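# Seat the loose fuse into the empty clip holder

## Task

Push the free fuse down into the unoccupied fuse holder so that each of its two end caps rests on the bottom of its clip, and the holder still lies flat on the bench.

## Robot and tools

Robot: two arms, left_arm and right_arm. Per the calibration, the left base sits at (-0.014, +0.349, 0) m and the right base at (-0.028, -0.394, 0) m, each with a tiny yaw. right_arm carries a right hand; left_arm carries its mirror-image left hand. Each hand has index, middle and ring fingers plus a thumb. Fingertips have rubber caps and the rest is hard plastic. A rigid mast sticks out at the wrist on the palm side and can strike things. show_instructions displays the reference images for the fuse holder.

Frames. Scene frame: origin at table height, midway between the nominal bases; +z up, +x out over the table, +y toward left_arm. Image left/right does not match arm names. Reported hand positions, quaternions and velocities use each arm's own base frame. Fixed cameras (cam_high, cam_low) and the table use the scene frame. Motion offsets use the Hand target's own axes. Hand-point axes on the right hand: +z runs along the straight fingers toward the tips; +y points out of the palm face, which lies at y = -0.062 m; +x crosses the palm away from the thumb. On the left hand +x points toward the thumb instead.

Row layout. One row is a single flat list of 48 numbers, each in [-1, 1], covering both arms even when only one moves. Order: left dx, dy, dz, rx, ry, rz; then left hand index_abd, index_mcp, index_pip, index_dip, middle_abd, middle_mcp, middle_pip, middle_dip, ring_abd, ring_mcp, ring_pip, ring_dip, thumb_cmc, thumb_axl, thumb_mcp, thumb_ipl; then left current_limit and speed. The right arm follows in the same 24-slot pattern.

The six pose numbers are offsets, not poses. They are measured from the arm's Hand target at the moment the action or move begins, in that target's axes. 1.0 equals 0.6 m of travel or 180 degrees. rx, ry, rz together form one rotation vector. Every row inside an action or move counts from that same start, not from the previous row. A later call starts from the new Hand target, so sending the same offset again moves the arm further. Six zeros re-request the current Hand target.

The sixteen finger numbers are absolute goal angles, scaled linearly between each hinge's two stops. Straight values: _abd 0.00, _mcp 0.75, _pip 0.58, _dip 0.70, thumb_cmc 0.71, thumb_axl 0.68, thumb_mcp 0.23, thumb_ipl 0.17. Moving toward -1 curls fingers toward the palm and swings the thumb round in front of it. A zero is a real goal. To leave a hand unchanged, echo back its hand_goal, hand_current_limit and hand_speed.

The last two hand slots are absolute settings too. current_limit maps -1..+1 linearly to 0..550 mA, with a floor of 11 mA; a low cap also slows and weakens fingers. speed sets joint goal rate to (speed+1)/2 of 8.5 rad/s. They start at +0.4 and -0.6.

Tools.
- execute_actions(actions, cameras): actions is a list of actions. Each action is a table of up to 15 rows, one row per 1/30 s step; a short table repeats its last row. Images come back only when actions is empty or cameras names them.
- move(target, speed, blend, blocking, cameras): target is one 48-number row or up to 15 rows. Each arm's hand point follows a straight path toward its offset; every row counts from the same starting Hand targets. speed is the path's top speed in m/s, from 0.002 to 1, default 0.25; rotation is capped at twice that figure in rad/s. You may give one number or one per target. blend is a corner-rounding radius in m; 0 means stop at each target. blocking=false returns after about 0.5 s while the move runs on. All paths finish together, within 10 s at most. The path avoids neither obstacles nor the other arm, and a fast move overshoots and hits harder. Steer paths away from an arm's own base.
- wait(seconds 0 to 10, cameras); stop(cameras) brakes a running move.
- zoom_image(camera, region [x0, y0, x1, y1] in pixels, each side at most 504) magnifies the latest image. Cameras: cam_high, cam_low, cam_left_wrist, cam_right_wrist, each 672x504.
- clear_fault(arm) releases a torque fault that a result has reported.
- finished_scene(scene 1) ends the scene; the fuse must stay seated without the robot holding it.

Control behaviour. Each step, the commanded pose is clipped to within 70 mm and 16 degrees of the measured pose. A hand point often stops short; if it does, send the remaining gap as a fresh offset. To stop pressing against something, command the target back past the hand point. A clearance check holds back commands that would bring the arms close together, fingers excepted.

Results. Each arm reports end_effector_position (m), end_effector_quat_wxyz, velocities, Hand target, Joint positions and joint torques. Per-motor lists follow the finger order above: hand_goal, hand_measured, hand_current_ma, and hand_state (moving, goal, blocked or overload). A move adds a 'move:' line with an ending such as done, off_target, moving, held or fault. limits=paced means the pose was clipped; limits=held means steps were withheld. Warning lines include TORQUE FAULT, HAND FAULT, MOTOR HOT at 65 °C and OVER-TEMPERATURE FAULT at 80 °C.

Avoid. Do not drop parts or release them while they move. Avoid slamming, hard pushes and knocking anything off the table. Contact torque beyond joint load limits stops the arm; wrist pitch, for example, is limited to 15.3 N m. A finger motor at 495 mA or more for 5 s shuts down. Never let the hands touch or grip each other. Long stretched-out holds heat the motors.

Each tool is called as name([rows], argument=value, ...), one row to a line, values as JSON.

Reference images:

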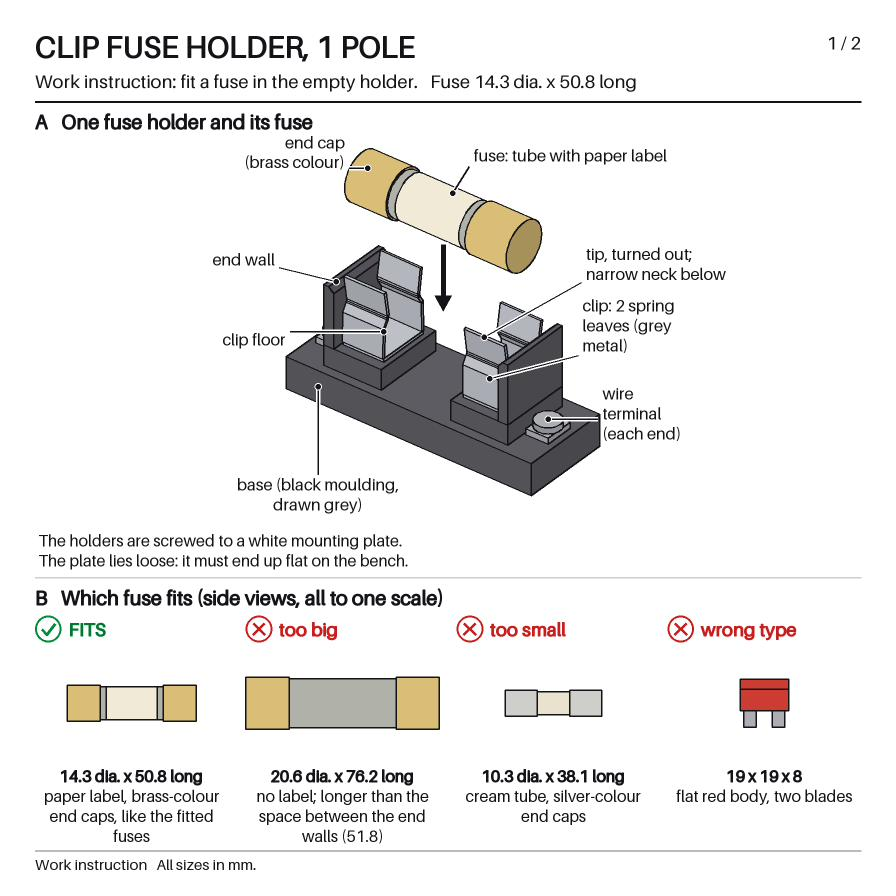

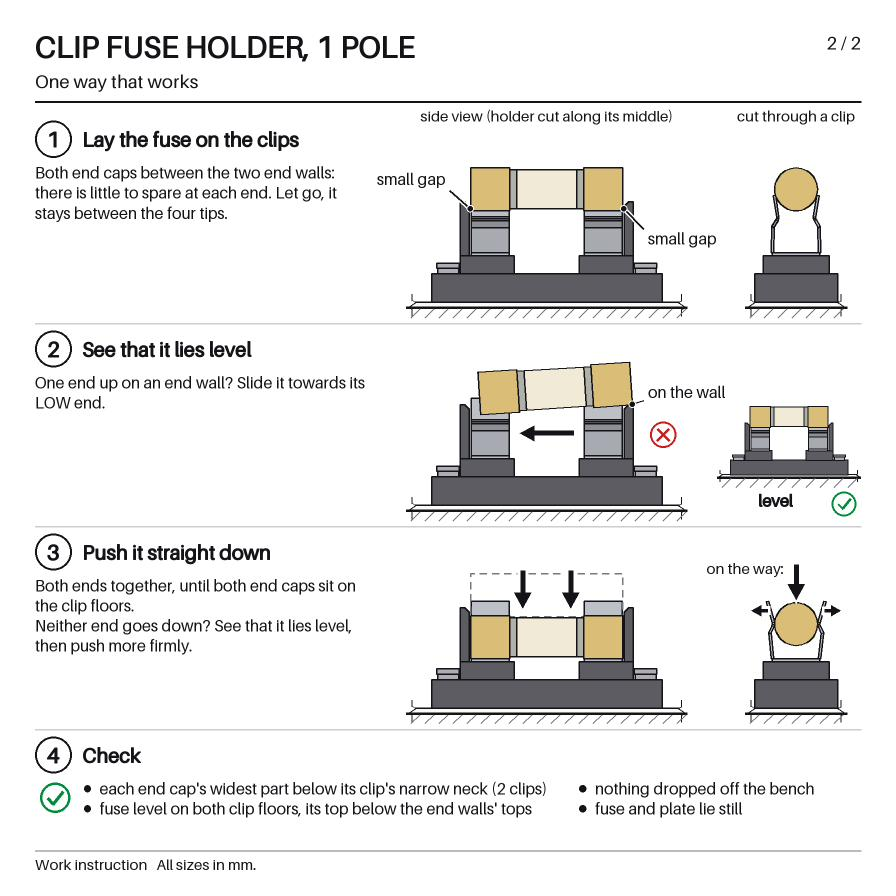

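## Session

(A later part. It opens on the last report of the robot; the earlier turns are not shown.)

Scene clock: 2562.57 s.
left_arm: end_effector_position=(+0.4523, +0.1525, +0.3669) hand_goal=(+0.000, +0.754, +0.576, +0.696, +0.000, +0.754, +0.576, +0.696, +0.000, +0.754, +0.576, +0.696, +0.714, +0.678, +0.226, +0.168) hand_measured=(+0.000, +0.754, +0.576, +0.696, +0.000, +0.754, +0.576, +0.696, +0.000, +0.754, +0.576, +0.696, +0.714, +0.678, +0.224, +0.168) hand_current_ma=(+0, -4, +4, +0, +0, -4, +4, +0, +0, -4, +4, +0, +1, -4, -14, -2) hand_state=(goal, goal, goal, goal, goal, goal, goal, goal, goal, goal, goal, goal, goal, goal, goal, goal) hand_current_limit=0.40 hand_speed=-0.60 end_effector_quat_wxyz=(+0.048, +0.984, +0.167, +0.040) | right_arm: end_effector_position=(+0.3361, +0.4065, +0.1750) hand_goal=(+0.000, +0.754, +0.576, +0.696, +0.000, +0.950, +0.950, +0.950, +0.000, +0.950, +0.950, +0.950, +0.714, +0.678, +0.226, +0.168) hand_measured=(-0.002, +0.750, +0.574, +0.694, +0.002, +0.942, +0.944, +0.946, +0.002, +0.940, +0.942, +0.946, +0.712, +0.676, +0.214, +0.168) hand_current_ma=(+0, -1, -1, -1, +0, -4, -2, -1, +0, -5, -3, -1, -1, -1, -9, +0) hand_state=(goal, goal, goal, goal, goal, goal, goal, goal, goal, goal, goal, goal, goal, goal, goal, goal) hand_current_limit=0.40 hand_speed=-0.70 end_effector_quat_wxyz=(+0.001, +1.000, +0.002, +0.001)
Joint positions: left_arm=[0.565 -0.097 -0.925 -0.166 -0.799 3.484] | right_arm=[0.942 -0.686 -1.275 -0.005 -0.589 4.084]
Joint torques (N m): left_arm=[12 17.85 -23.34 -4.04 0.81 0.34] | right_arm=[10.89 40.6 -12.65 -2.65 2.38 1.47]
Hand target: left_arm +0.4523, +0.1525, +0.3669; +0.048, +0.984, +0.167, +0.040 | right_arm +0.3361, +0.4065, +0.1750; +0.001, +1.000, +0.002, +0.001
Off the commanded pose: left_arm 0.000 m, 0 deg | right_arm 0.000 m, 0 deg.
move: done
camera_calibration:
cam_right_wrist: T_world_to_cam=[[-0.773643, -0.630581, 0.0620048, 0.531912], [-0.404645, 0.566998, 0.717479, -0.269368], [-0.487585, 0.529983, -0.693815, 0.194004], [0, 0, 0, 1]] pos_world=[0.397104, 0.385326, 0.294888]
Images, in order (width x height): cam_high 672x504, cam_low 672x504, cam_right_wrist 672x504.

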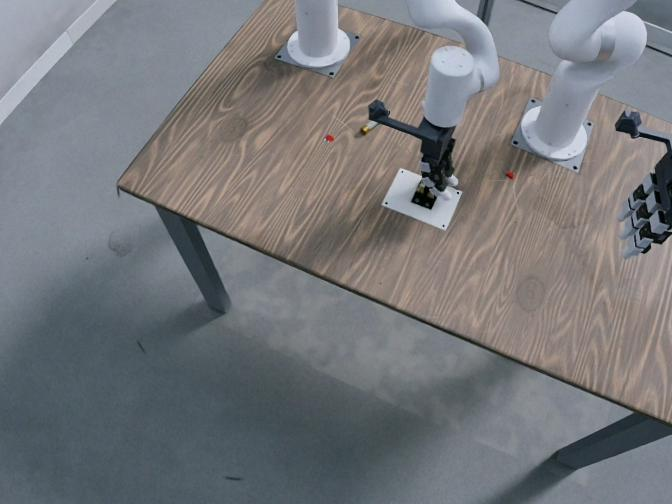

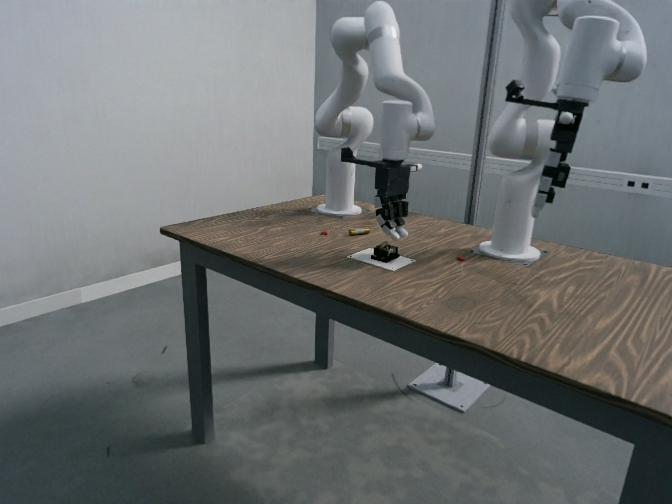

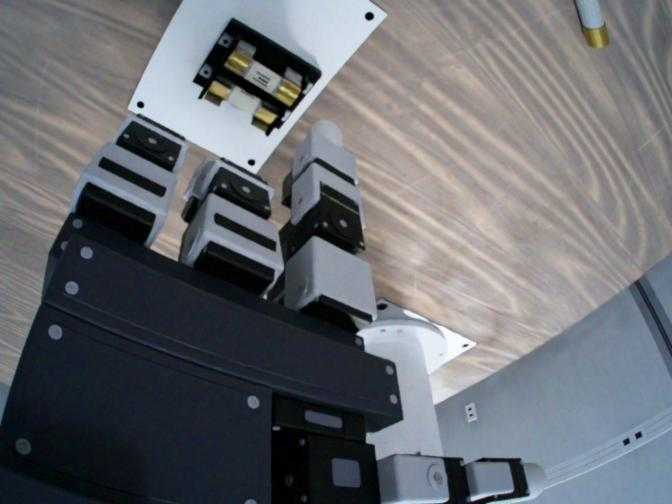

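zoom_image(camera="cam_right_wrist", region=[250, 50, 320, 130])

zoom_image(camera="cam_right_wrist", region=[190, 15, 270, 105])

Scaled by 6.300 from the camera's 672x504 image, which has a finer 960x720 frame.

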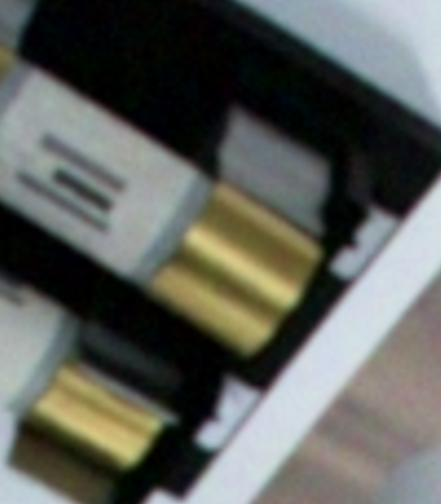

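Scaled by 5.600 from the camera's 672x504 image, which has a finer 960x720 frame.

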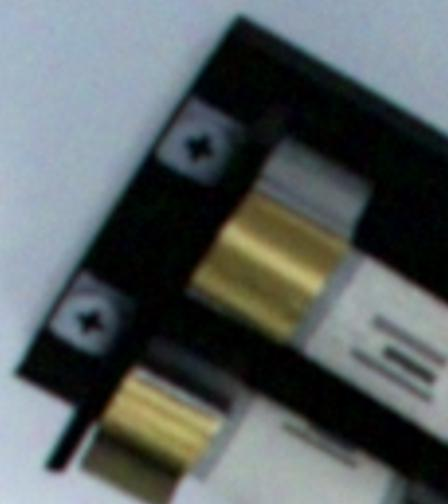

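move([
  [0,0,0,0,0,0,0,0.754,0.576,0.696,0,0.754,0.576,0.696,0,0.754,0.576,0.696,0.714,0.678,0.226,0.168,0.4,-0.6, 0,0,0.0217,0,0,0,0,0.754,0.576,0.696,0,0.95,0.95,0.95,0,0.95,0.95,0.95,0.714,0.678,0.226,0.168,0.4,-0.7],
  [0,0,0,0,0,0,0,0.754,0.576,0.696,0,0.754,0.576,0.696,0,0.754,0.576,0.696,0.714,0.678,0.226,0.168,0.4,-0.6, 0.0133,0,0.0217,0,0,0,0,0.754,0.576,0.696,0,0.95,0.95,0.95,0,0.95,0.95,0.95,0.714,0.678,0.226,0.168,0.4,-0.7],
], speed=0.03, cameras=["cam_high","cam_low","cam_right_wrist"])

zoom_image(camera="cam_right_wrist", region=[240, 50, 360, 170])

zoom_image(camera="cam_low", region=[368, 238, 398, 260])

Scene clock: 2647.83 s.
left_arm: end_effector_position=(+0.4523, +0.1525, +0.3669) hand_goal=(+0.000, +0.754, +0.576, +0.696, +0.000, +0.754, +0.576, +0.696, +0.000, +0.754, +0.576, +0.696, +0.714, +0.678, +0.226, +0.168) hand_measured=(+0.000, +0.754, +0.576, +0.696, +0.000, +0.754, +0.576, +0.696, +0.000, +0.754, +0.576, +0.696, +0.714, +0.678, +0.224, +0.168) hand_current_ma=(+0, -4, +4, +0, +0, -4, +4, +0, +0, -4, +4, +0, +1, -4, -14, -2) hand_state=(goal, goal, goal, goal, goal, goal, goal, goal, goal, goal, goal, goal, goal, goal, goal, goal) hand_current_limit=0.40 hand_speed=-0.60 end_effector_quat_wxyz=(+0.048, +0.984, +0.167, +0.040) | right_arm: end_effector_position=(+0.3441, +0.4065, +0.1620) hand_goal=(+0.000, +0.754, +0.576, +0.696, +0.000, +0.950, +0.950, +0.950, +0.000, +0.950, +0.950, +0.950, +0.714, +0.678, +0.226, +0.168) hand_measured=(-0.002, +0.750, +0.574, +0.694, +0.002, +0.942, +0.944, +0.946, +0.002, +0.940, +0.942, +0.946, +0.712, +0.676, +0.214, +0.168) hand_current_ma=(+0, -1, -1, -1, +0, -4, -2, -1, +0, -5, -3, -1, -1, -1, -9, +0) hand_state=(goal, goal, goal, goal, goal, goal, goal, goal, goal, goal, goal, goal, goal, goal, goal, goal) hand_current_limit=0.40 hand_speed=-0.70 end_effector_quat_wxyz=(+0.001, +1.000, +0.002, +0.001)
Joint positions: left_arm=[0.565 -0.097 -0.925 -0.166 -0.799 3.484] | right_arm=[0.931 -0.716 -1.29 -0.006 -0.573 4.074]
Joint torques (N m): left_arm=[11.48 17.01 -23.34 -4.01 0.79 0.28] | right_arm=[-11.78 41.42 -23.08 -0.27 -2.64 -1.44]
Hand target: left_arm +0.4523, +0.1525, +0.3669; +0.048, +0.984, +0.167, +0.040 | right_arm +0.3441, +0.4065, +0.1620; +0.001, +1.000, +0.002, +0.001
Off the commanded pose: left_arm 0.000 m, 0 deg | right_arm 0.000 m, 0 deg.
move: done
camera_calibration:
cam_right_wrist: T_world_to_cam=[[-0.773581, -0.630658, 0.0619928, 0.53892], [-0.404733, 0.56698, 0.717444, -0.256679], [-0.48761, 0.52991, -0.693853, 0.188864], [0, 0, 0, 1]] pos_world=[0.405104, 0.385325, 0.281787]
Images, in order (width x height): cam_high 672x504, cam_low 672x504, cam_right_wrist 672x504.

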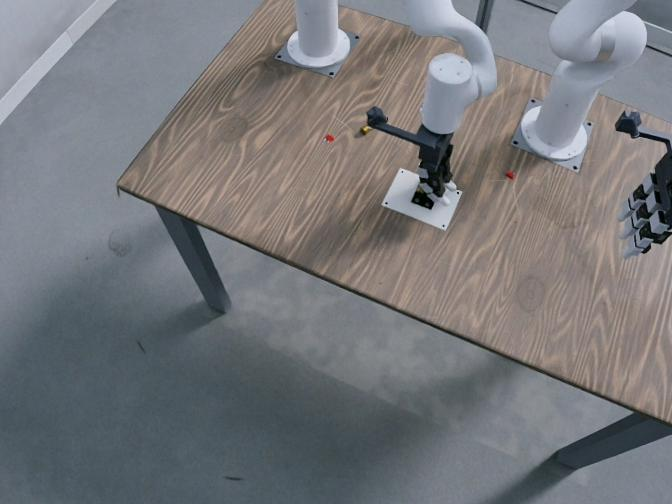

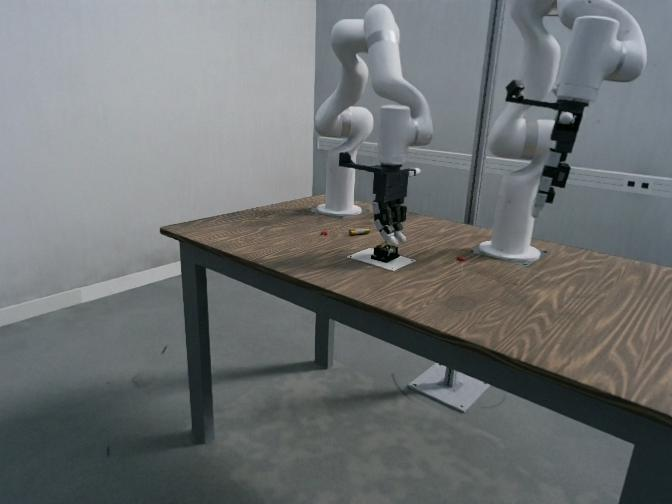

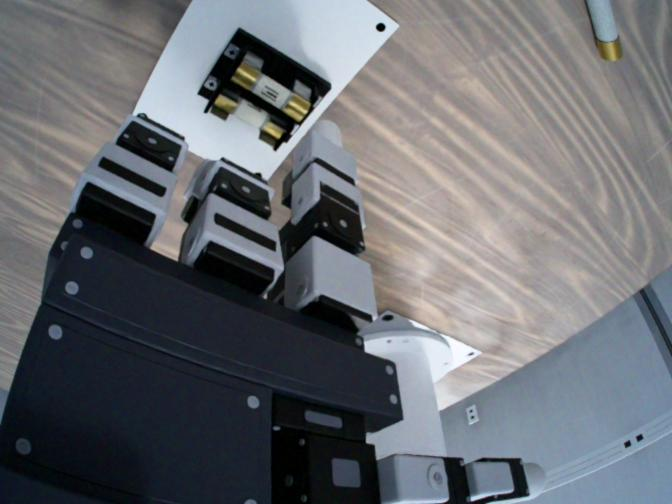

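Scaled by 4.200 from the camera's 672x504 image, which has a finer 960x720 frame.

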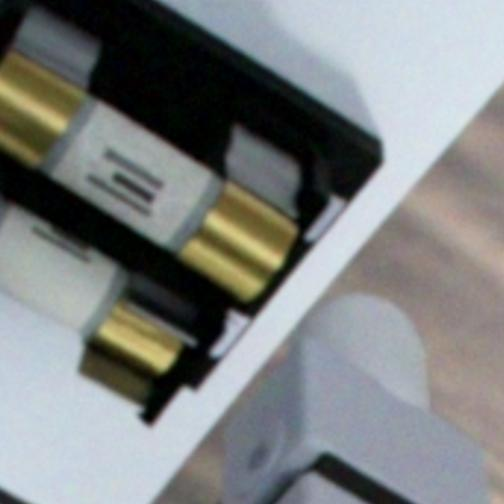

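Scaled by 16.800 from the camera's 672x504 image, which has a finer 960x720 frame.

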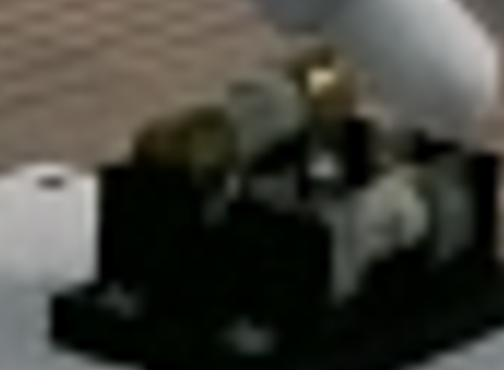

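move(target=[0,0,0,0,0,0,0,0.754,0.576,0.696,0,0.754,0.576,0.696,0,0.754,0.576,0.696,0.714,0.678,0.226,0.168,0.4,-0.6, 0.0075,0,0,0,0,0,0,0.754,0.576,0.696,0,0.95,0.95,0.95,0,0.95,0.95,0.95,0.714,0.678,0.226,0.168,0.4,-0.7], speed=0.02)

move(target=[0,0,0,0,0,0,0,0.754,0.576,0.696,0,0.754,0.576,0.696,0,0.754,0.576,0.696,0.714,0.678,0.226,0.168,0.4,-0.6, 0.00167,0,0,0,0,0,0,0.754,0.576,0.696,0,0.95,0.95,0.95,0,0.95,0.95,0.95,0.714,0.678,0.226,0.168,0.4,-0.7], speed=0.02, cameras=["cam_high","cam_low","cam_right_wrist"])

zoom_image(camera="cam_right_wrist", region=[240, 50, 360, 170])

zoom_image(camera="cam_low", region=[368, 238, 398, 260])

Scene clock: 2668.83 s.
left_arm: end_effector_position=(+0.4523, +0.1525, +0.3669) hand_goal=(+0.000, +0.754, +0.576, +0.696, +0.000, +0.754, +0.576, +0.696, +0.000, +0.754, +0.576, +0.696, +0.714, +0.678, +0.226, +0.168) hand_measured=(+0.000, +0.754, +0.576, +0.696, +0.000, +0.754, +0.576, +0.696, +0.000, +0.754, +0.576, +0.696, +0.714, +0.678, +0.224, +0.168) hand_current_ma=(+0, -4, +4, +0, +0, -4, +4, +0, +0, -4, +4, +0, +1, -4, -14, -2) hand_state=(goal, goal, goal, goal, goal, goal, goal, goal, goal, goal, goal, goal, goal, goal, goal, goal) hand_current_limit=0.40 hand_speed=-0.60 end_effector_quat_wxyz=(+0.048, +0.984, +0.167, +0.040) | right_arm: end_effector_position=(+0.3486, +0.4066, +0.1620) hand_goal=(+0.000, +0.754, +0.576, +0.696, +0.000, +0.950, +0.950, +0.950, +0.000, +0.950, +0.950, +0.950, +0.714, +0.678, +0.226, +0.168) hand_measured=(-0.002, +0.750, +0.574, +0.694, +0.002, +0.942, +0.944, +0.946, +0.002, +0.940, +0.942, +0.946, +0.712, +0.676, +0.214, +0.168) hand_current_ma=(+0, -1, -1, -1, +0, -4, -2, -1, +0, -5, -3, -1, -1, -1, -9, +0) hand_state=(goal, goal, goal, goal, goal, goal, goal, goal, goal, goal, goal, goal, goal, goal, goal, goal) hand_current_limit=0.40 hand_speed=-0.70 end_effector_quat_wxyz=(+0.001, +1.000, +0.002, +0.001)
Joint positions: left_arm=[0.565 -0.097 -0.925 -0.166 -0.799 3.484] | right_arm=[0.926 -0.721 -1.299 -0.006 -0.577 4.068]
Joint torques (N m): left_arm=[11.56 17.88 -22.99 -3.95 0.81 0.22] | right_arm=[-11.52 41.82 -23.29 4.57 -2.7 -1.4]
Hand target: left_arm +0.4523, +0.1525, +0.3669; +0.048, +0.984, +0.167, +0.040 | right_arm +0.3486, +0.4066, +0.1620; +0.001, +1.000, +0.002, +0.001
Off the commanded pose: left_arm 0.000 m, 0 deg | right_arm 0.000 m, 0 deg.
move: done

Scene clock: 2669.53 s.
left_arm: end_effector_position=(+0.4523, +0.1525, +0.3669) hand_goal=(+0.000, +0.754, +0.576, +0.696, +0.000, +0.754, +0.576, +0.696, +0.000, +0.754, +0.576, +0.696, +0.714, +0.678, +0.226, +0.168) hand_measured=(+0.000, +0.754, +0.576, +0.696, +0.000, +0.754, +0.576, +0.696, +0.000, +0.754, +0.576, +0.696, +0.714, +0.678, +0.224, +0.168) hand_current_ma=(+0, -4, +4, +0, +0, -4, +4, +0, +0, -4, +4, +0, +1, -4, -14, -2) hand_state=(goal, goal, goal, goal, goal, goal, goal, goal, goal, goal, goal, goal, goal, goal, goal, goal) hand_current_limit=0.40 hand_speed=-0.60 end_effector_quat_wxyz=(+0.048, +0.984, +0.167, +0.040) | right_arm: end_effector_position=(+0.3496, +0.4066, +0.1620) hand_goal=(+0.000, +0.754, +0.576, +0.696, +0.000, +0.950, +0.950, +0.950, +0.000, +0.950, +0.950, +0.950, +0.714, +0.678, +0.226, +0.168) hand_measured=(-0.002, +0.750, +0.574, +0.694, +0.002, +0.942, +0.944, +0.946, +0.002, +0.940, +0.942, +0.946, +0.712, +0.676, +0.214, +0.168) hand_current_ma=(+0, -1, -1, -1, +0, -4, -2, -1, +0, -5, -3, -1, -1, -1, -9, +0) hand_state=(goal, goal, goal, goal, goal, goal, goal, goal, goal, goal, goal, goal, goal, goal, goal, goal) hand_current_limit=0.40 hand_speed=-0.70 end_effector_quat_wxyz=(+0.001, +1.000, +0.002, +0.001)
Joint positions: left_arm=[0.565 -0.097 -0.925 -0.166 -0.799 3.484] | right_arm=[0.924 -0.723 -1.301 -0.006 -0.578 4.066]
Joint torques (N m): left_arm=[11.31 17.06 -23.03 -4.08 0.82 0.25] | right_arm=[-11.4 41.13 -23.2 4.83 -2.65 -1.56]
Hand target: left_arm +0.4523, +0.1525, +0.3669; +0.048, +0.984, +0.167, +0.040 | right_arm +0.3496, +0.4066, +0.1620; +0.001, +1.000, +0.002, +0.001
Off the commanded pose: left_arm 0.000 m, 0 deg | right_arm 0.000 m, 0 deg.
move: done
camera_calibration:
cam_right_wrist: T_world_to_cam=[[-0.773668, -0.630545, 0.0620493, 0.543146], [-0.404596, 0.567037, 0.717476, -0.254612], [-0.487585, 0.529983, -0.693815, 0.191566], [0, 0, 0, 1]] pos_world=[0.410605, 0.385326, 0.281888]
Images, in order (width x height): cam_high 672x504, cam_low 672x504, cam_right_wrist 672x504.

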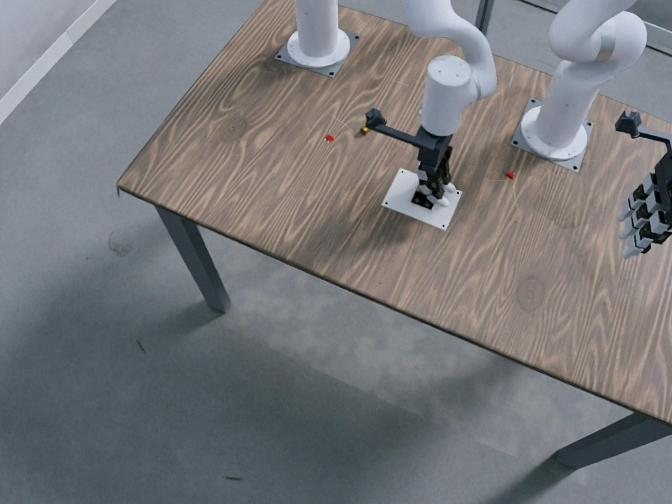

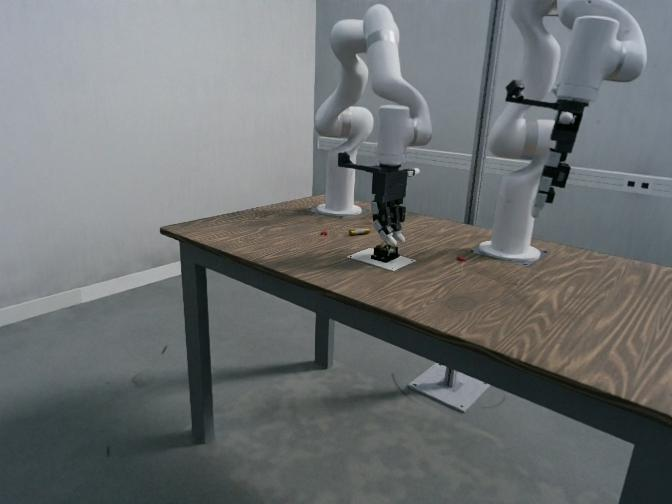

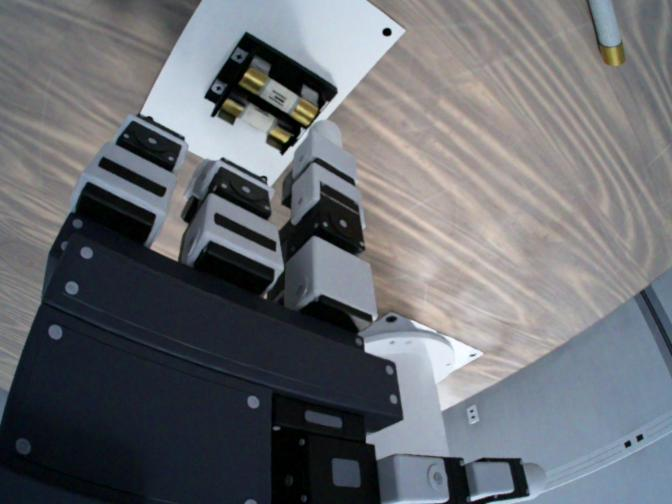

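Scaled by 4.200 from the camera's 672x504 image, which has a finer 960x720 frame.

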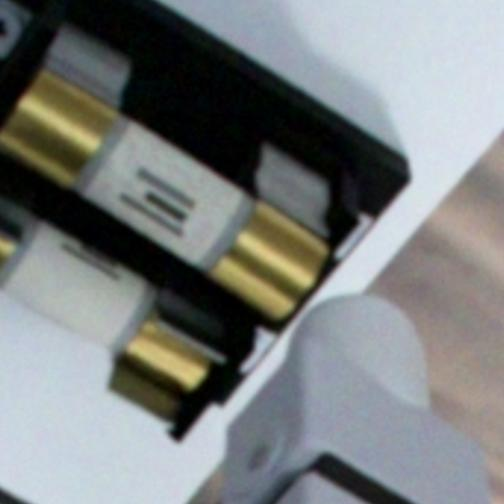

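Scaled by 16.800 from the camera's 672x504 image, which has a finer 960x720 frame.

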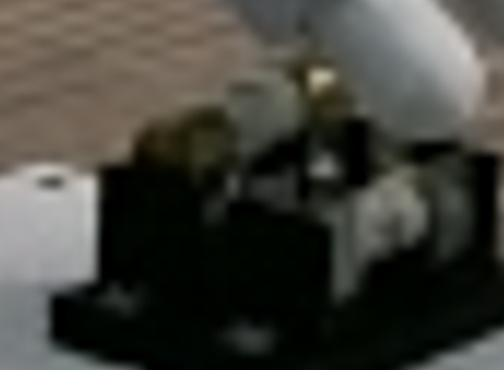

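move(target=[0,0,0,0,0,0,0,0.754,0.576,0.696,0,0.754,0.576,0.696,0,0.754,0.576,0.696,0.714,0.678,0.226,0.168,0.4,-0.6, 0.00167,0,0,0,0,0,0,0.754,0.576,0.696,0,0.95,0.95,0.95,0,0.95,0.95,0.95,0.714,0.678,0.226,0.168,0.4,-0.7], speed=0.02)

move(target=[0,0,0,0,0,0,0,0.754,0.576,0.696,0,0.754,0.576,0.696,0,0.754,0.576,0.696,0.714,0.678,0.226,0.168,0.4,-0.6, 0.00167,0,0,0,0,0,0,0.754,0.576,0.696,0,0.95,0.95,0.95,0,0.95,0.95,0.95,0.714,0.678,0.226,0.168,0.4,-0.7], speed=0.02, cameras=["cam_low","cam_right_wrist"])

zoom_image(camera="cam_right_wrist", region=[240, 50, 360, 170])

zoom_image(camera="cam_low", region=[368, 238, 398, 260])

Scene clock: 2699.20 s.
left_arm: end_effector_position=(+0.4523, +0.1525, +0.3669) hand_goal=(+0.000, +0.754, +0.576, +0.696, +0.000, +0.754, +0.576, +0.696, +0.000, +0.754, +0.576, +0.696, +0.714, +0.678, +0.226, +0.168) hand_measured=(+0.000, +0.754, +0.576, +0.696, +0.000, +0.754, +0.576, +0.696, +0.000, +0.754, +0.576, +0.696, +0.714, +0.678, +0.224, +0.168) hand_current_ma=(+0, -4, +4, +0, +0, -4, +4, +0, +0, -4, +4, +0, +1, -4, -14, -2) hand_state=(goal, goal, goal, goal, goal, goal, goal, goal, goal, goal, goal, goal, goal, goal, goal, goal) hand_current_limit=0.40 hand_speed=-0.60 end_effector_quat_wxyz=(+0.048, +0.984, +0.167, +0.040) | right_arm: end_effector_position=(+0.3506, +0.4066, +0.1620) hand_goal=(+0.000, +0.754, +0.576, +0.696, +0.000, +0.950, +0.950, +0.950, +0.000, +0.950, +0.950, +0.950, +0.714, +0.678, +0.226, +0.168) hand_measured=(-0.002, +0.750, +0.574, +0.694, +0.002, +0.942, +0.944, +0.946, +0.002, +0.940, +0.942, +0.946, +0.712, +0.676, +0.214, +0.168) hand_current_ma=(+0, -1, -1, -1, +0, -4, -2, -1, +0, -5, -3, -1, -1, -1, -9, +0) hand_state=(goal, goal, goal, goal, goal, goal, goal, goal, goal, goal, goal, goal, goal, goal, goal, goal) hand_current_limit=0.40 hand_speed=-0.70 end_effector_quat_wxyz=(+0.001, +1.000, +0.002, +0.001)
Joint positions: left_arm=[0.565 -0.097 -0.925 -0.166 -0.799 3.484] | right_arm=[0.923 -0.724 -1.303 -0.006 -0.579 4.065]
Joint torques (N m): left_arm=[11.67 18.17 -23.42 -3.93 0.82 0.24] | right_arm=[-11.1 42.27 -23.39 5.11 -2.71 -1.5]
Hand target: left_arm +0.4523, +0.1525, +0.3669; +0.048, +0.984, +0.167, +0.040 | right_arm +0.3506, +0.4066, +0.1620; +0.001, +1.000, +0.002, +0.001
Off the commanded pose: left_arm 0.000 m, 0 deg | right_arm 0.000 m, 0 deg.
move: done

Scene clock: 2699.90 s.
left_arm: end_effector_position=(+0.4523, +0.1525, +0.3669) hand_goal=(+0.000, +0.754, +0.576, +0.696, +0.000, +0.754, +0.576, +0.696, +0.000, +0.754, +0.576, +0.696, +0.714, +0.678, +0.226, +0.168) hand_measured=(+0.000, +0.754, +0.576, +0.696, +0.000, +0.754, +0.576, +0.696, +0.000, +0.754, +0.576, +0.696, +0.714, +0.678, +0.224, +0.168) hand_current_ma=(+0, -4, +4, +0, +0, -4, +4, +0, +0, -4, +4, +0, +1, -4, -14, -2) hand_state=(goal, goal, goal, goal, goal, goal, goal, goal, goal, goal, goal, goal, goal, goal, goal, goal) hand_current_limit=0.40 hand_speed=-0.60 end_effector_quat_wxyz=(+0.048, +0.984, +0.167, +0.040) | right_arm: end_effector_position=(+0.3516, +0.4066, +0.1620) hand_goal=(+0.000, +0.754, +0.576, +0.696, +0.000, +0.950, +0.950, +0.950, +0.000, +0.950, +0.950, +0.950, +0.714, +0.678, +0.226, +0.168) hand_measured=(-0.002, +0.750, +0.574, +0.694, +0.002, +0.942, +0.944, +0.946, +0.002, +0.940, +0.942, +0.946, +0.712, +0.676, +0.214, +0.168) hand_current_ma=(+0, -1, -1, -1, +0, -4, -2, -1, +0, -5, -3, -1, -1, -1, -9, +0) hand_state=(goal, goal, goal, goal, goal, goal, goal, goal, goal, goal, goal, goal, goal, goal, goal, goal) hand_current_limit=0.40 hand_speed=-0.70 end_effector_quat_wxyz=(+0.001, +1.000, +0.002, +0.001)
Joint positions: left_arm=[0.565 -0.097 -0.925 -0.166 -0.799 3.484] | right_arm=[0.922 -0.725 -1.305 -0.006 -0.58 4.064]
Joint torques (N m): left_arm=[11.28 18.43 -22.86 -4.19 0.81 0.14] | right_arm=[-11.71 41.38 -23.34 4.78 -2.57 -1.54]
Hand target: left_arm +0.4523, +0.1525, +0.3669; +0.048, +0.984, +0.167, +0.040 | right_arm +0.3516, +0.4066, +0.1620; +0.001, +1.000, +0.002, +0.001
Off the commanded pose: left_arm 0.000 m, 0 deg | right_arm 0.000 m, 0 deg.
move: done
camera_calibration:
cam_right_wrist: T_world_to_cam=[[-0.773668, -0.630545, 0.0620493, 0.544694], [-0.404596, 0.567037, 0.717476, -0.253803], [-0.487585, 0.529983, -0.693815, 0.192541], [0, 0, 0, 1]] pos_world=[0.412605, 0.385326, 0.281888]
Images, in order (width x height): cam_low 672x504, cam_right_wrist 672x504.

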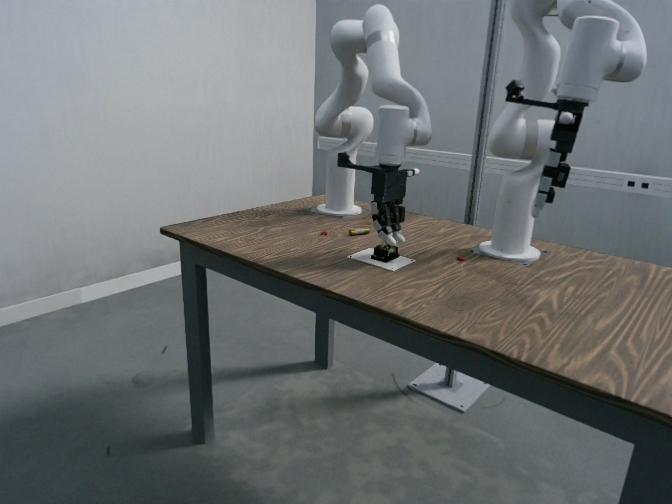

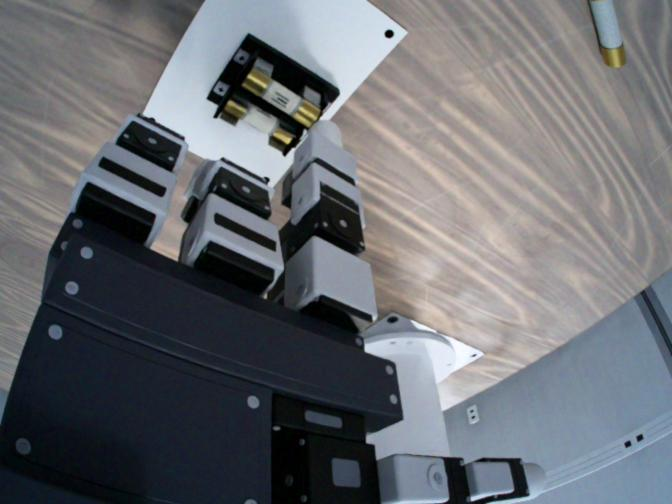

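Scaled by 4.200 from the camera's 672x504 image, which has a finer 960x720 frame.

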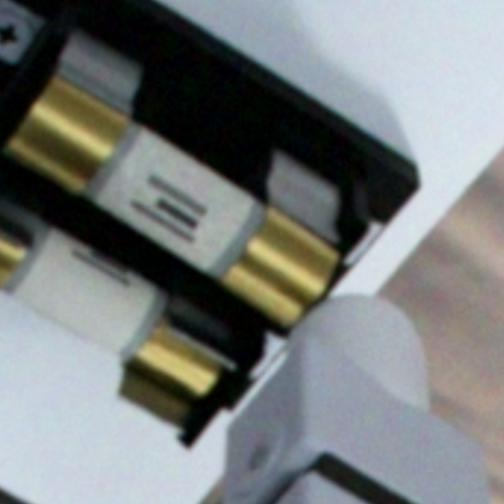

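Scaled by 16.800 from the camera's 672x504 image, which has a finer 960x720 frame.

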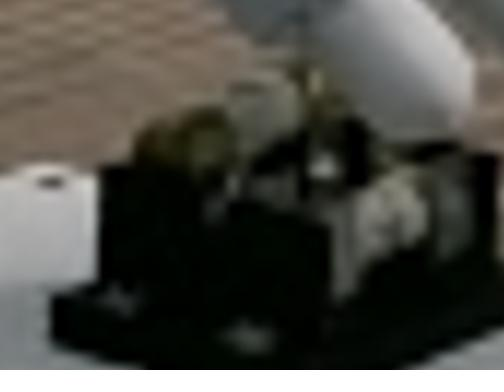

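move(target=[0,0,0,0,0,0,0,0.754,0.576,0.696,0,0.754,0.576,0.696,0,0.754,0.576,0.696,0.714,0.678,0.226,0.168,0.4,-0.6, 0.00167,0,0,0,0,0,0,0.754,0.576,0.696,0,0.95,0.95,0.95,0,0.95,0.95,0.95,0.714,0.678,0.226,0.168,0.4,-0.7], speed=0.02)

move(target=[0,0,0,0,0,0,0,0.754,0.576,0.696,0,0.754,0.576,0.696,0,0.754,0.576,0.696,0.714,0.678,0.226,0.168,0.4,-0.6, 0.00167,0,0,0,0,0,0,0.754,0.576,0.696,0,0.95,0.95,0.95,0,0.95,0.95,0.95,0.714,0.678,0.226,0.168,0.4,-0.7], speed=0.02, cameras=["cam_low","cam_right_wrist"])

zoom_image(camera="cam_right_wrist", region=[240, 50, 360, 170])

zoom_image(camera="cam_low", region=[368, 238, 398, 260])

Scene clock: 2715.30 s.
left_arm: end_effector_position=(+0.4523, +0.1525, +0.3669) hand_goal=(+0.000, +0.754, +0.576, +0.696, +0.000, +0.754, +0.576, +0.696, +0.000, +0.754, +0.576, +0.696, +0.714, +0.678, +0.226, +0.168) hand_measured=(+0.000, +0.754, +0.576, +0.696, +0.000, +0.754, +0.576, +0.696, +0.000, +0.754, +0.576, +0.696, +0.714, +0.678, +0.224, +0.168) hand_current_ma=(+0, -4, +4, +0, +0, -4, +4, +0, +0, -4, +4, +0, +1, -4, -14, -2) hand_state=(goal, goal, goal, goal, goal, goal, goal, goal, goal, goal, goal, goal, goal, goal, goal, goal) hand_current_limit=0.40 hand_speed=-0.60 end_effector_quat_wxyz=(+0.048, +0.984, +0.167, +0.040) | right_arm: end_effector_position=(+0.3526, +0.4066, +0.1620) hand_goal=(+0.000, +0.754, +0.576, +0.696, +0.000, +0.950, +0.950, +0.950, +0.000, +0.950, +0.950, +0.950, +0.714, +0.678, +0.226, +0.168) hand_measured=(+0.004, +0.750, +0.574, +0.694, +0.002, +0.942, +0.944, +0.946, +0.002, +0.940, +0.942, +0.946, +0.712, +0.676, +0.214, +0.168) hand_current_ma=(+1, -1, -1, -1, +0, -4, -2, -1, +0, -5, -3, -1, -1, -1, -9, +0) hand_state=(goal, goal, goal, goal, goal, goal, goal, goal, goal, goal, goal, goal, goal, goal, goal, goal) hand_current_limit=0.40 hand_speed=-0.70 end_effector_quat_wxyz=(+0.001, +1.000, +0.002, +0.001)
Joint positions: left_arm=[0.565 -0.097 -0.925 -0.166 -0.799 3.484] | right_arm=[0.92 -0.726 -1.308 -0.006 -0.581 4.062]
Joint torques (N m): left_arm=[11.16 17.42 -23.14 -4.06 0.81 0.18] | right_arm=[-12.83 41.46 -23.92 4.79 -2.75 -1.5]
Hand target: left_arm +0.4523, +0.1525, +0.3669; +0.048, +0.984, +0.167, +0.040 | right_arm +0.3526, +0.4066, +0.1620; +0.001, +1.000, +0.002, +0.001
Off the commanded pose: left_arm 0.000 m, 0 deg | right_arm 0.000 m, 0 deg.
move: done

Scene clock: 2716.00 s.
left_arm: end_effector_position=(+0.4523, +0.1525, +0.3669) hand_goal=(+0.000, +0.754, +0.576, +0.696, +0.000, +0.754, +0.576, +0.696, +0.000, +0.754, +0.576, +0.696, +0.714, +0.678, +0.226, +0.168) hand_measured=(+0.000, +0.754, +0.576, +0.696, +0.000, +0.754, +0.576, +0.696, +0.000, +0.754, +0.576, +0.696, +0.714, +0.678, +0.224, +0.168) hand_current_ma=(+0, -4, +4, +0, +0, -4, +4, +0, +0, -4, +4, +0, +1, -4, -14, -2) hand_state=(goal, goal, goal, goal, goal, goal, goal, goal, goal, goal, goal, goal, goal, goal, goal, goal) hand_current_limit=0.40 hand_speed=-0.60 end_effector_quat_wxyz=(+0.048, +0.984, +0.167, +0.040) | right_arm: end_effector_position=(+0.3536, +0.4066, +0.1620) hand_goal=(+0.000, +0.754, +0.576, +0.696, +0.000, +0.950, +0.950, +0.950, +0.000, +0.950, +0.950, +0.950, +0.714, +0.678, +0.226, +0.168) hand_measured=(+0.012, +0.750, +0.574, +0.694, +0.002, +0.942, +0.944, +0.946, +0.002, +0.940, +0.942, +0.946, +0.712, +0.676, +0.214, +0.168) hand_current_ma=(+5, -1, -1, -1, +0, -4, -2, -1, +0, -5, -3, -1, -1, -1, -9, +0) hand_state=(goal, goal, goal, goal, goal, goal, goal, goal, goal, goal, goal, goal, goal, goal, goal, goal) hand_current_limit=0.40 hand_speed=-0.70 end_effector_quat_wxyz=(+0.001, +1.000, +0.002, +0.001)
Joint positions: left_arm=[0.565 -0.097 -0.925 -0.166 -0.799 3.484] | right_arm=[0.919 -0.728 -1.31 -0.005 -0.582 4.061]
Joint torques (N m): left_arm=[12.07 17.24 -23.22 -3.99 0.84 0.26] | right_arm=[-10.81 40.62 -23.13 5.05 -2.58 -1.62]
Hand target: left_arm +0.4523, +0.1525, +0.3669; +0.048, +0.984, +0.167, +0.040 | right_arm +0.3536, +0.4066, +0.1620; +0.001, +1.000, +0.002, +0.001
Off the commanded pose: left_arm 0.000 m, 0 deg | right_arm 0.000 m, 0 deg.
move: done
camera_calibration:
cam_right_wrist: T_world_to_cam=[[-0.773668, -0.630545, 0.0620493, 0.546304], [-0.404596, 0.567037, 0.717476, -0.253051], [-0.487585, 0.529983, -0.693815, 0.193464], [0, 0, 0, 1]] pos_world=[0.414605, 0.385426, 0.281888]
Images, in order (width x height): cam_low 672x504, cam_right_wrist 672x504.

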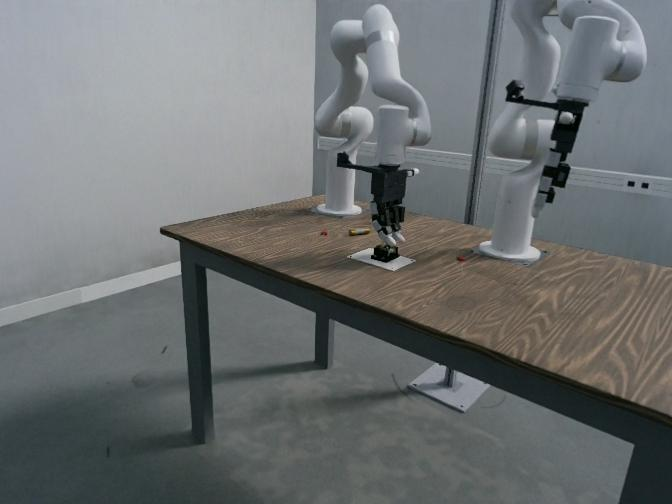

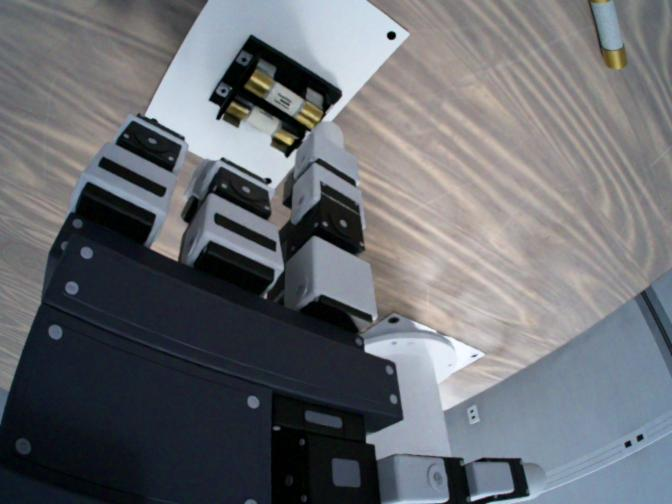

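Scaled by 4.200 from the camera's 672x504 image, which has a finer 960x720 frame.

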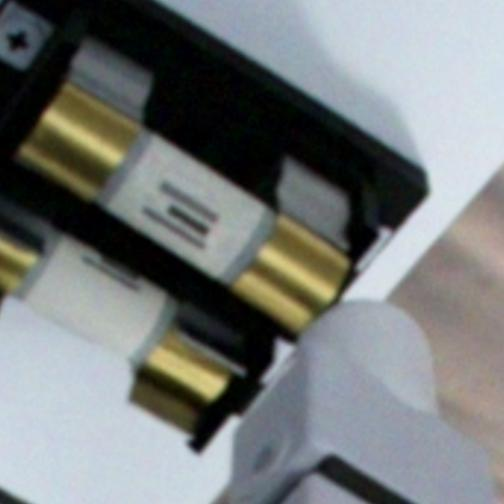

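Scaled by 16.800 from the camera's 672x504 image, which has a finer 960x720 frame.

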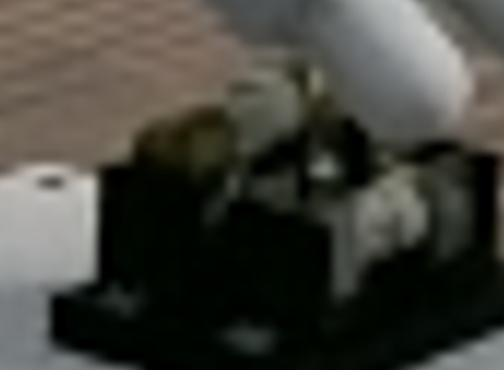

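move(target=[0,0,0,0,0,0,0,0.754,0.576,0.696,0,0.754,0.576,0.696,0,0.754,0.576,0.696,0.714,0.678,0.226,0.168,0.4,-0.6, 0.00333,0,0,0,0,0,0,0.754,0.576,0.696,0,0.95,0.95,0.95,0,0.95,0.95,0.95,0.714,0.678,0.226,0.168,0.4,-0.7], speed=0.02, cameras=["cam_low","cam_right_wrist"])

zoom_image(camera="cam_right_wrist", region=[240, 50, 360, 170])

zoom_image(camera="cam_low", region=[368, 238, 398, 260])

Scene clock: 2728.47 s.
left_arm: end_effector_position=(+0.4523, +0.1525, +0.3669) hand_goal=(+0.000, +0.754, +0.576, +0.696, +0.000, +0.754, +0.576, +0.696, +0.000, +0.754, +0.576, +0.696, +0.714, +0.678, +0.226, +0.168) hand_measured=(+0.000, +0.754, +0.576, +0.696, +0.000, +0.754, +0.576, +0.696, +0.000, +0.754, +0.576, +0.696, +0.714, +0.678, +0.224, +0.168) hand_current_ma=(+0, -4, +4, +0, +0, -4, +4, +0, +0, -4, +4, +0, +1, -4, -14, -2) hand_state=(goal, goal, goal, goal, goal, goal, goal, goal, goal, goal, goal, goal, goal, goal, goal, goal) hand_current_limit=0.40 hand_speed=-0.60 end_effector_quat_wxyz=(+0.048, +0.984, +0.167, +0.040) | right_arm: end_effector_position=(+0.3556, +0.4066, +0.1620) hand_goal=(+0.000, +0.754, +0.576, +0.696, +0.000, +0.950, +0.950, +0.950, +0.000, +0.950, +0.950, +0.950, +0.714, +0.678, +0.226, +0.168) hand_measured=(+0.028, +0.750, +0.574, +0.694, +0.002, +0.942, +0.944, +0.946, +0.002, +0.940, +0.942, +0.946, +0.712, +0.676, +0.214, +0.168) hand_current_ma=(+22, -1, -1, -1, +0, -4, -2, -1, +0, -5, -3, -1, -1, -1, -9, +0) hand_state=(blocked, goal, goal, goal, goal, goal, goal, goal, goal, goal, goal, goal, goal, goal, goal, goal) hand_current_limit=0.40 hand_speed=-0.70 end_effector_quat_wxyz=(+0.001, +1.000, +0.002, +0.001)
Joint positions: left_arm=[0.565 -0.097 -0.925 -0.166 -0.799 3.484] | right_arm=[0.916 -0.73 -1.314 -0.005 -0.584 4.059]
Joint torques (N m): left_arm=[11.52 18.79 -22.95 -3.95 0.9 0.28] | right_arm=[-12.39 40.65 -24.18 4.55 -2.23 -1.68]
Hand target: left_arm +0.4523, +0.1525, +0.3669; +0.048, +0.984, +0.167, +0.040 | right_arm +0.3556, +0.4066, +0.1620; +0.001, +1.000, +0.002, +0.001
Off the commanded pose: left_arm 0.000 m, 0 deg | right_arm 0.000 m, 0 deg.
move: done
camera_calibration:
cam_right_wrist: T_world_to_cam=[[-0.773668, -0.630545, 0.0620493, 0.547851], [-0.404596, 0.567037, 0.717476, -0.252241], [-0.487585, 0.529983, -0.693815, 0.194439], [0, 0, 0, 1]] pos_world=[0.416605, 0.385426, 0.281888]
Images, in order (width x height): cam_low 672x504, cam_right_wrist 672x504.

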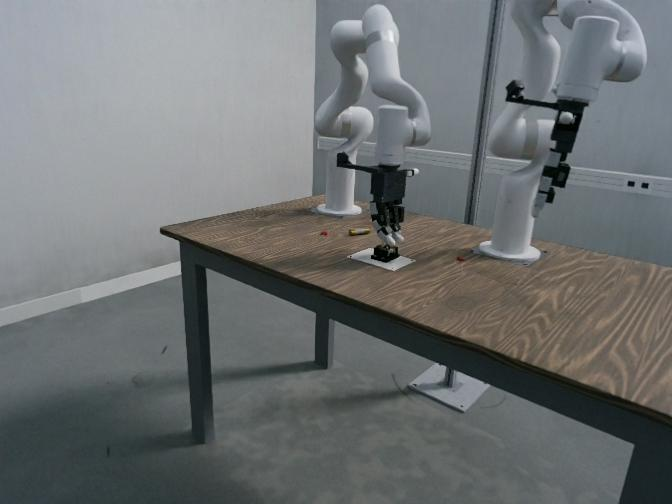

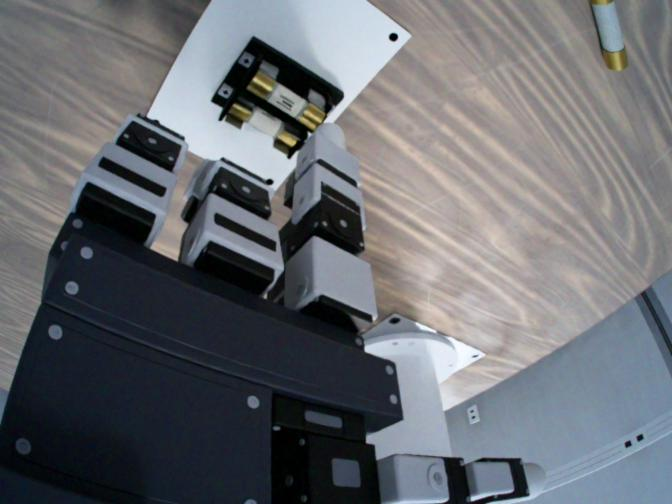

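Scaled by 4.200 from the camera's 672x504 image, which has a finer 960x720 frame.

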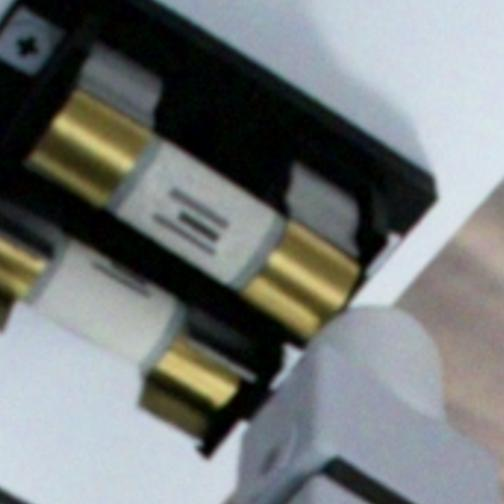

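Scaled by 16.800 from the camera's 672x504 image, which has a finer 960x720 frame.

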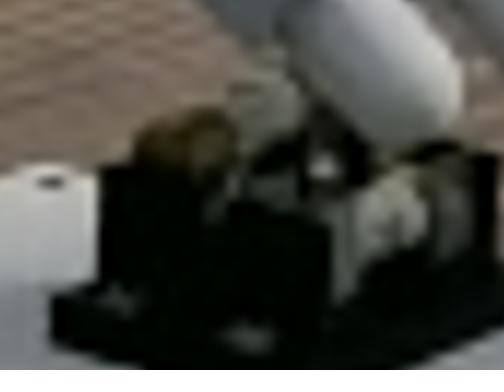

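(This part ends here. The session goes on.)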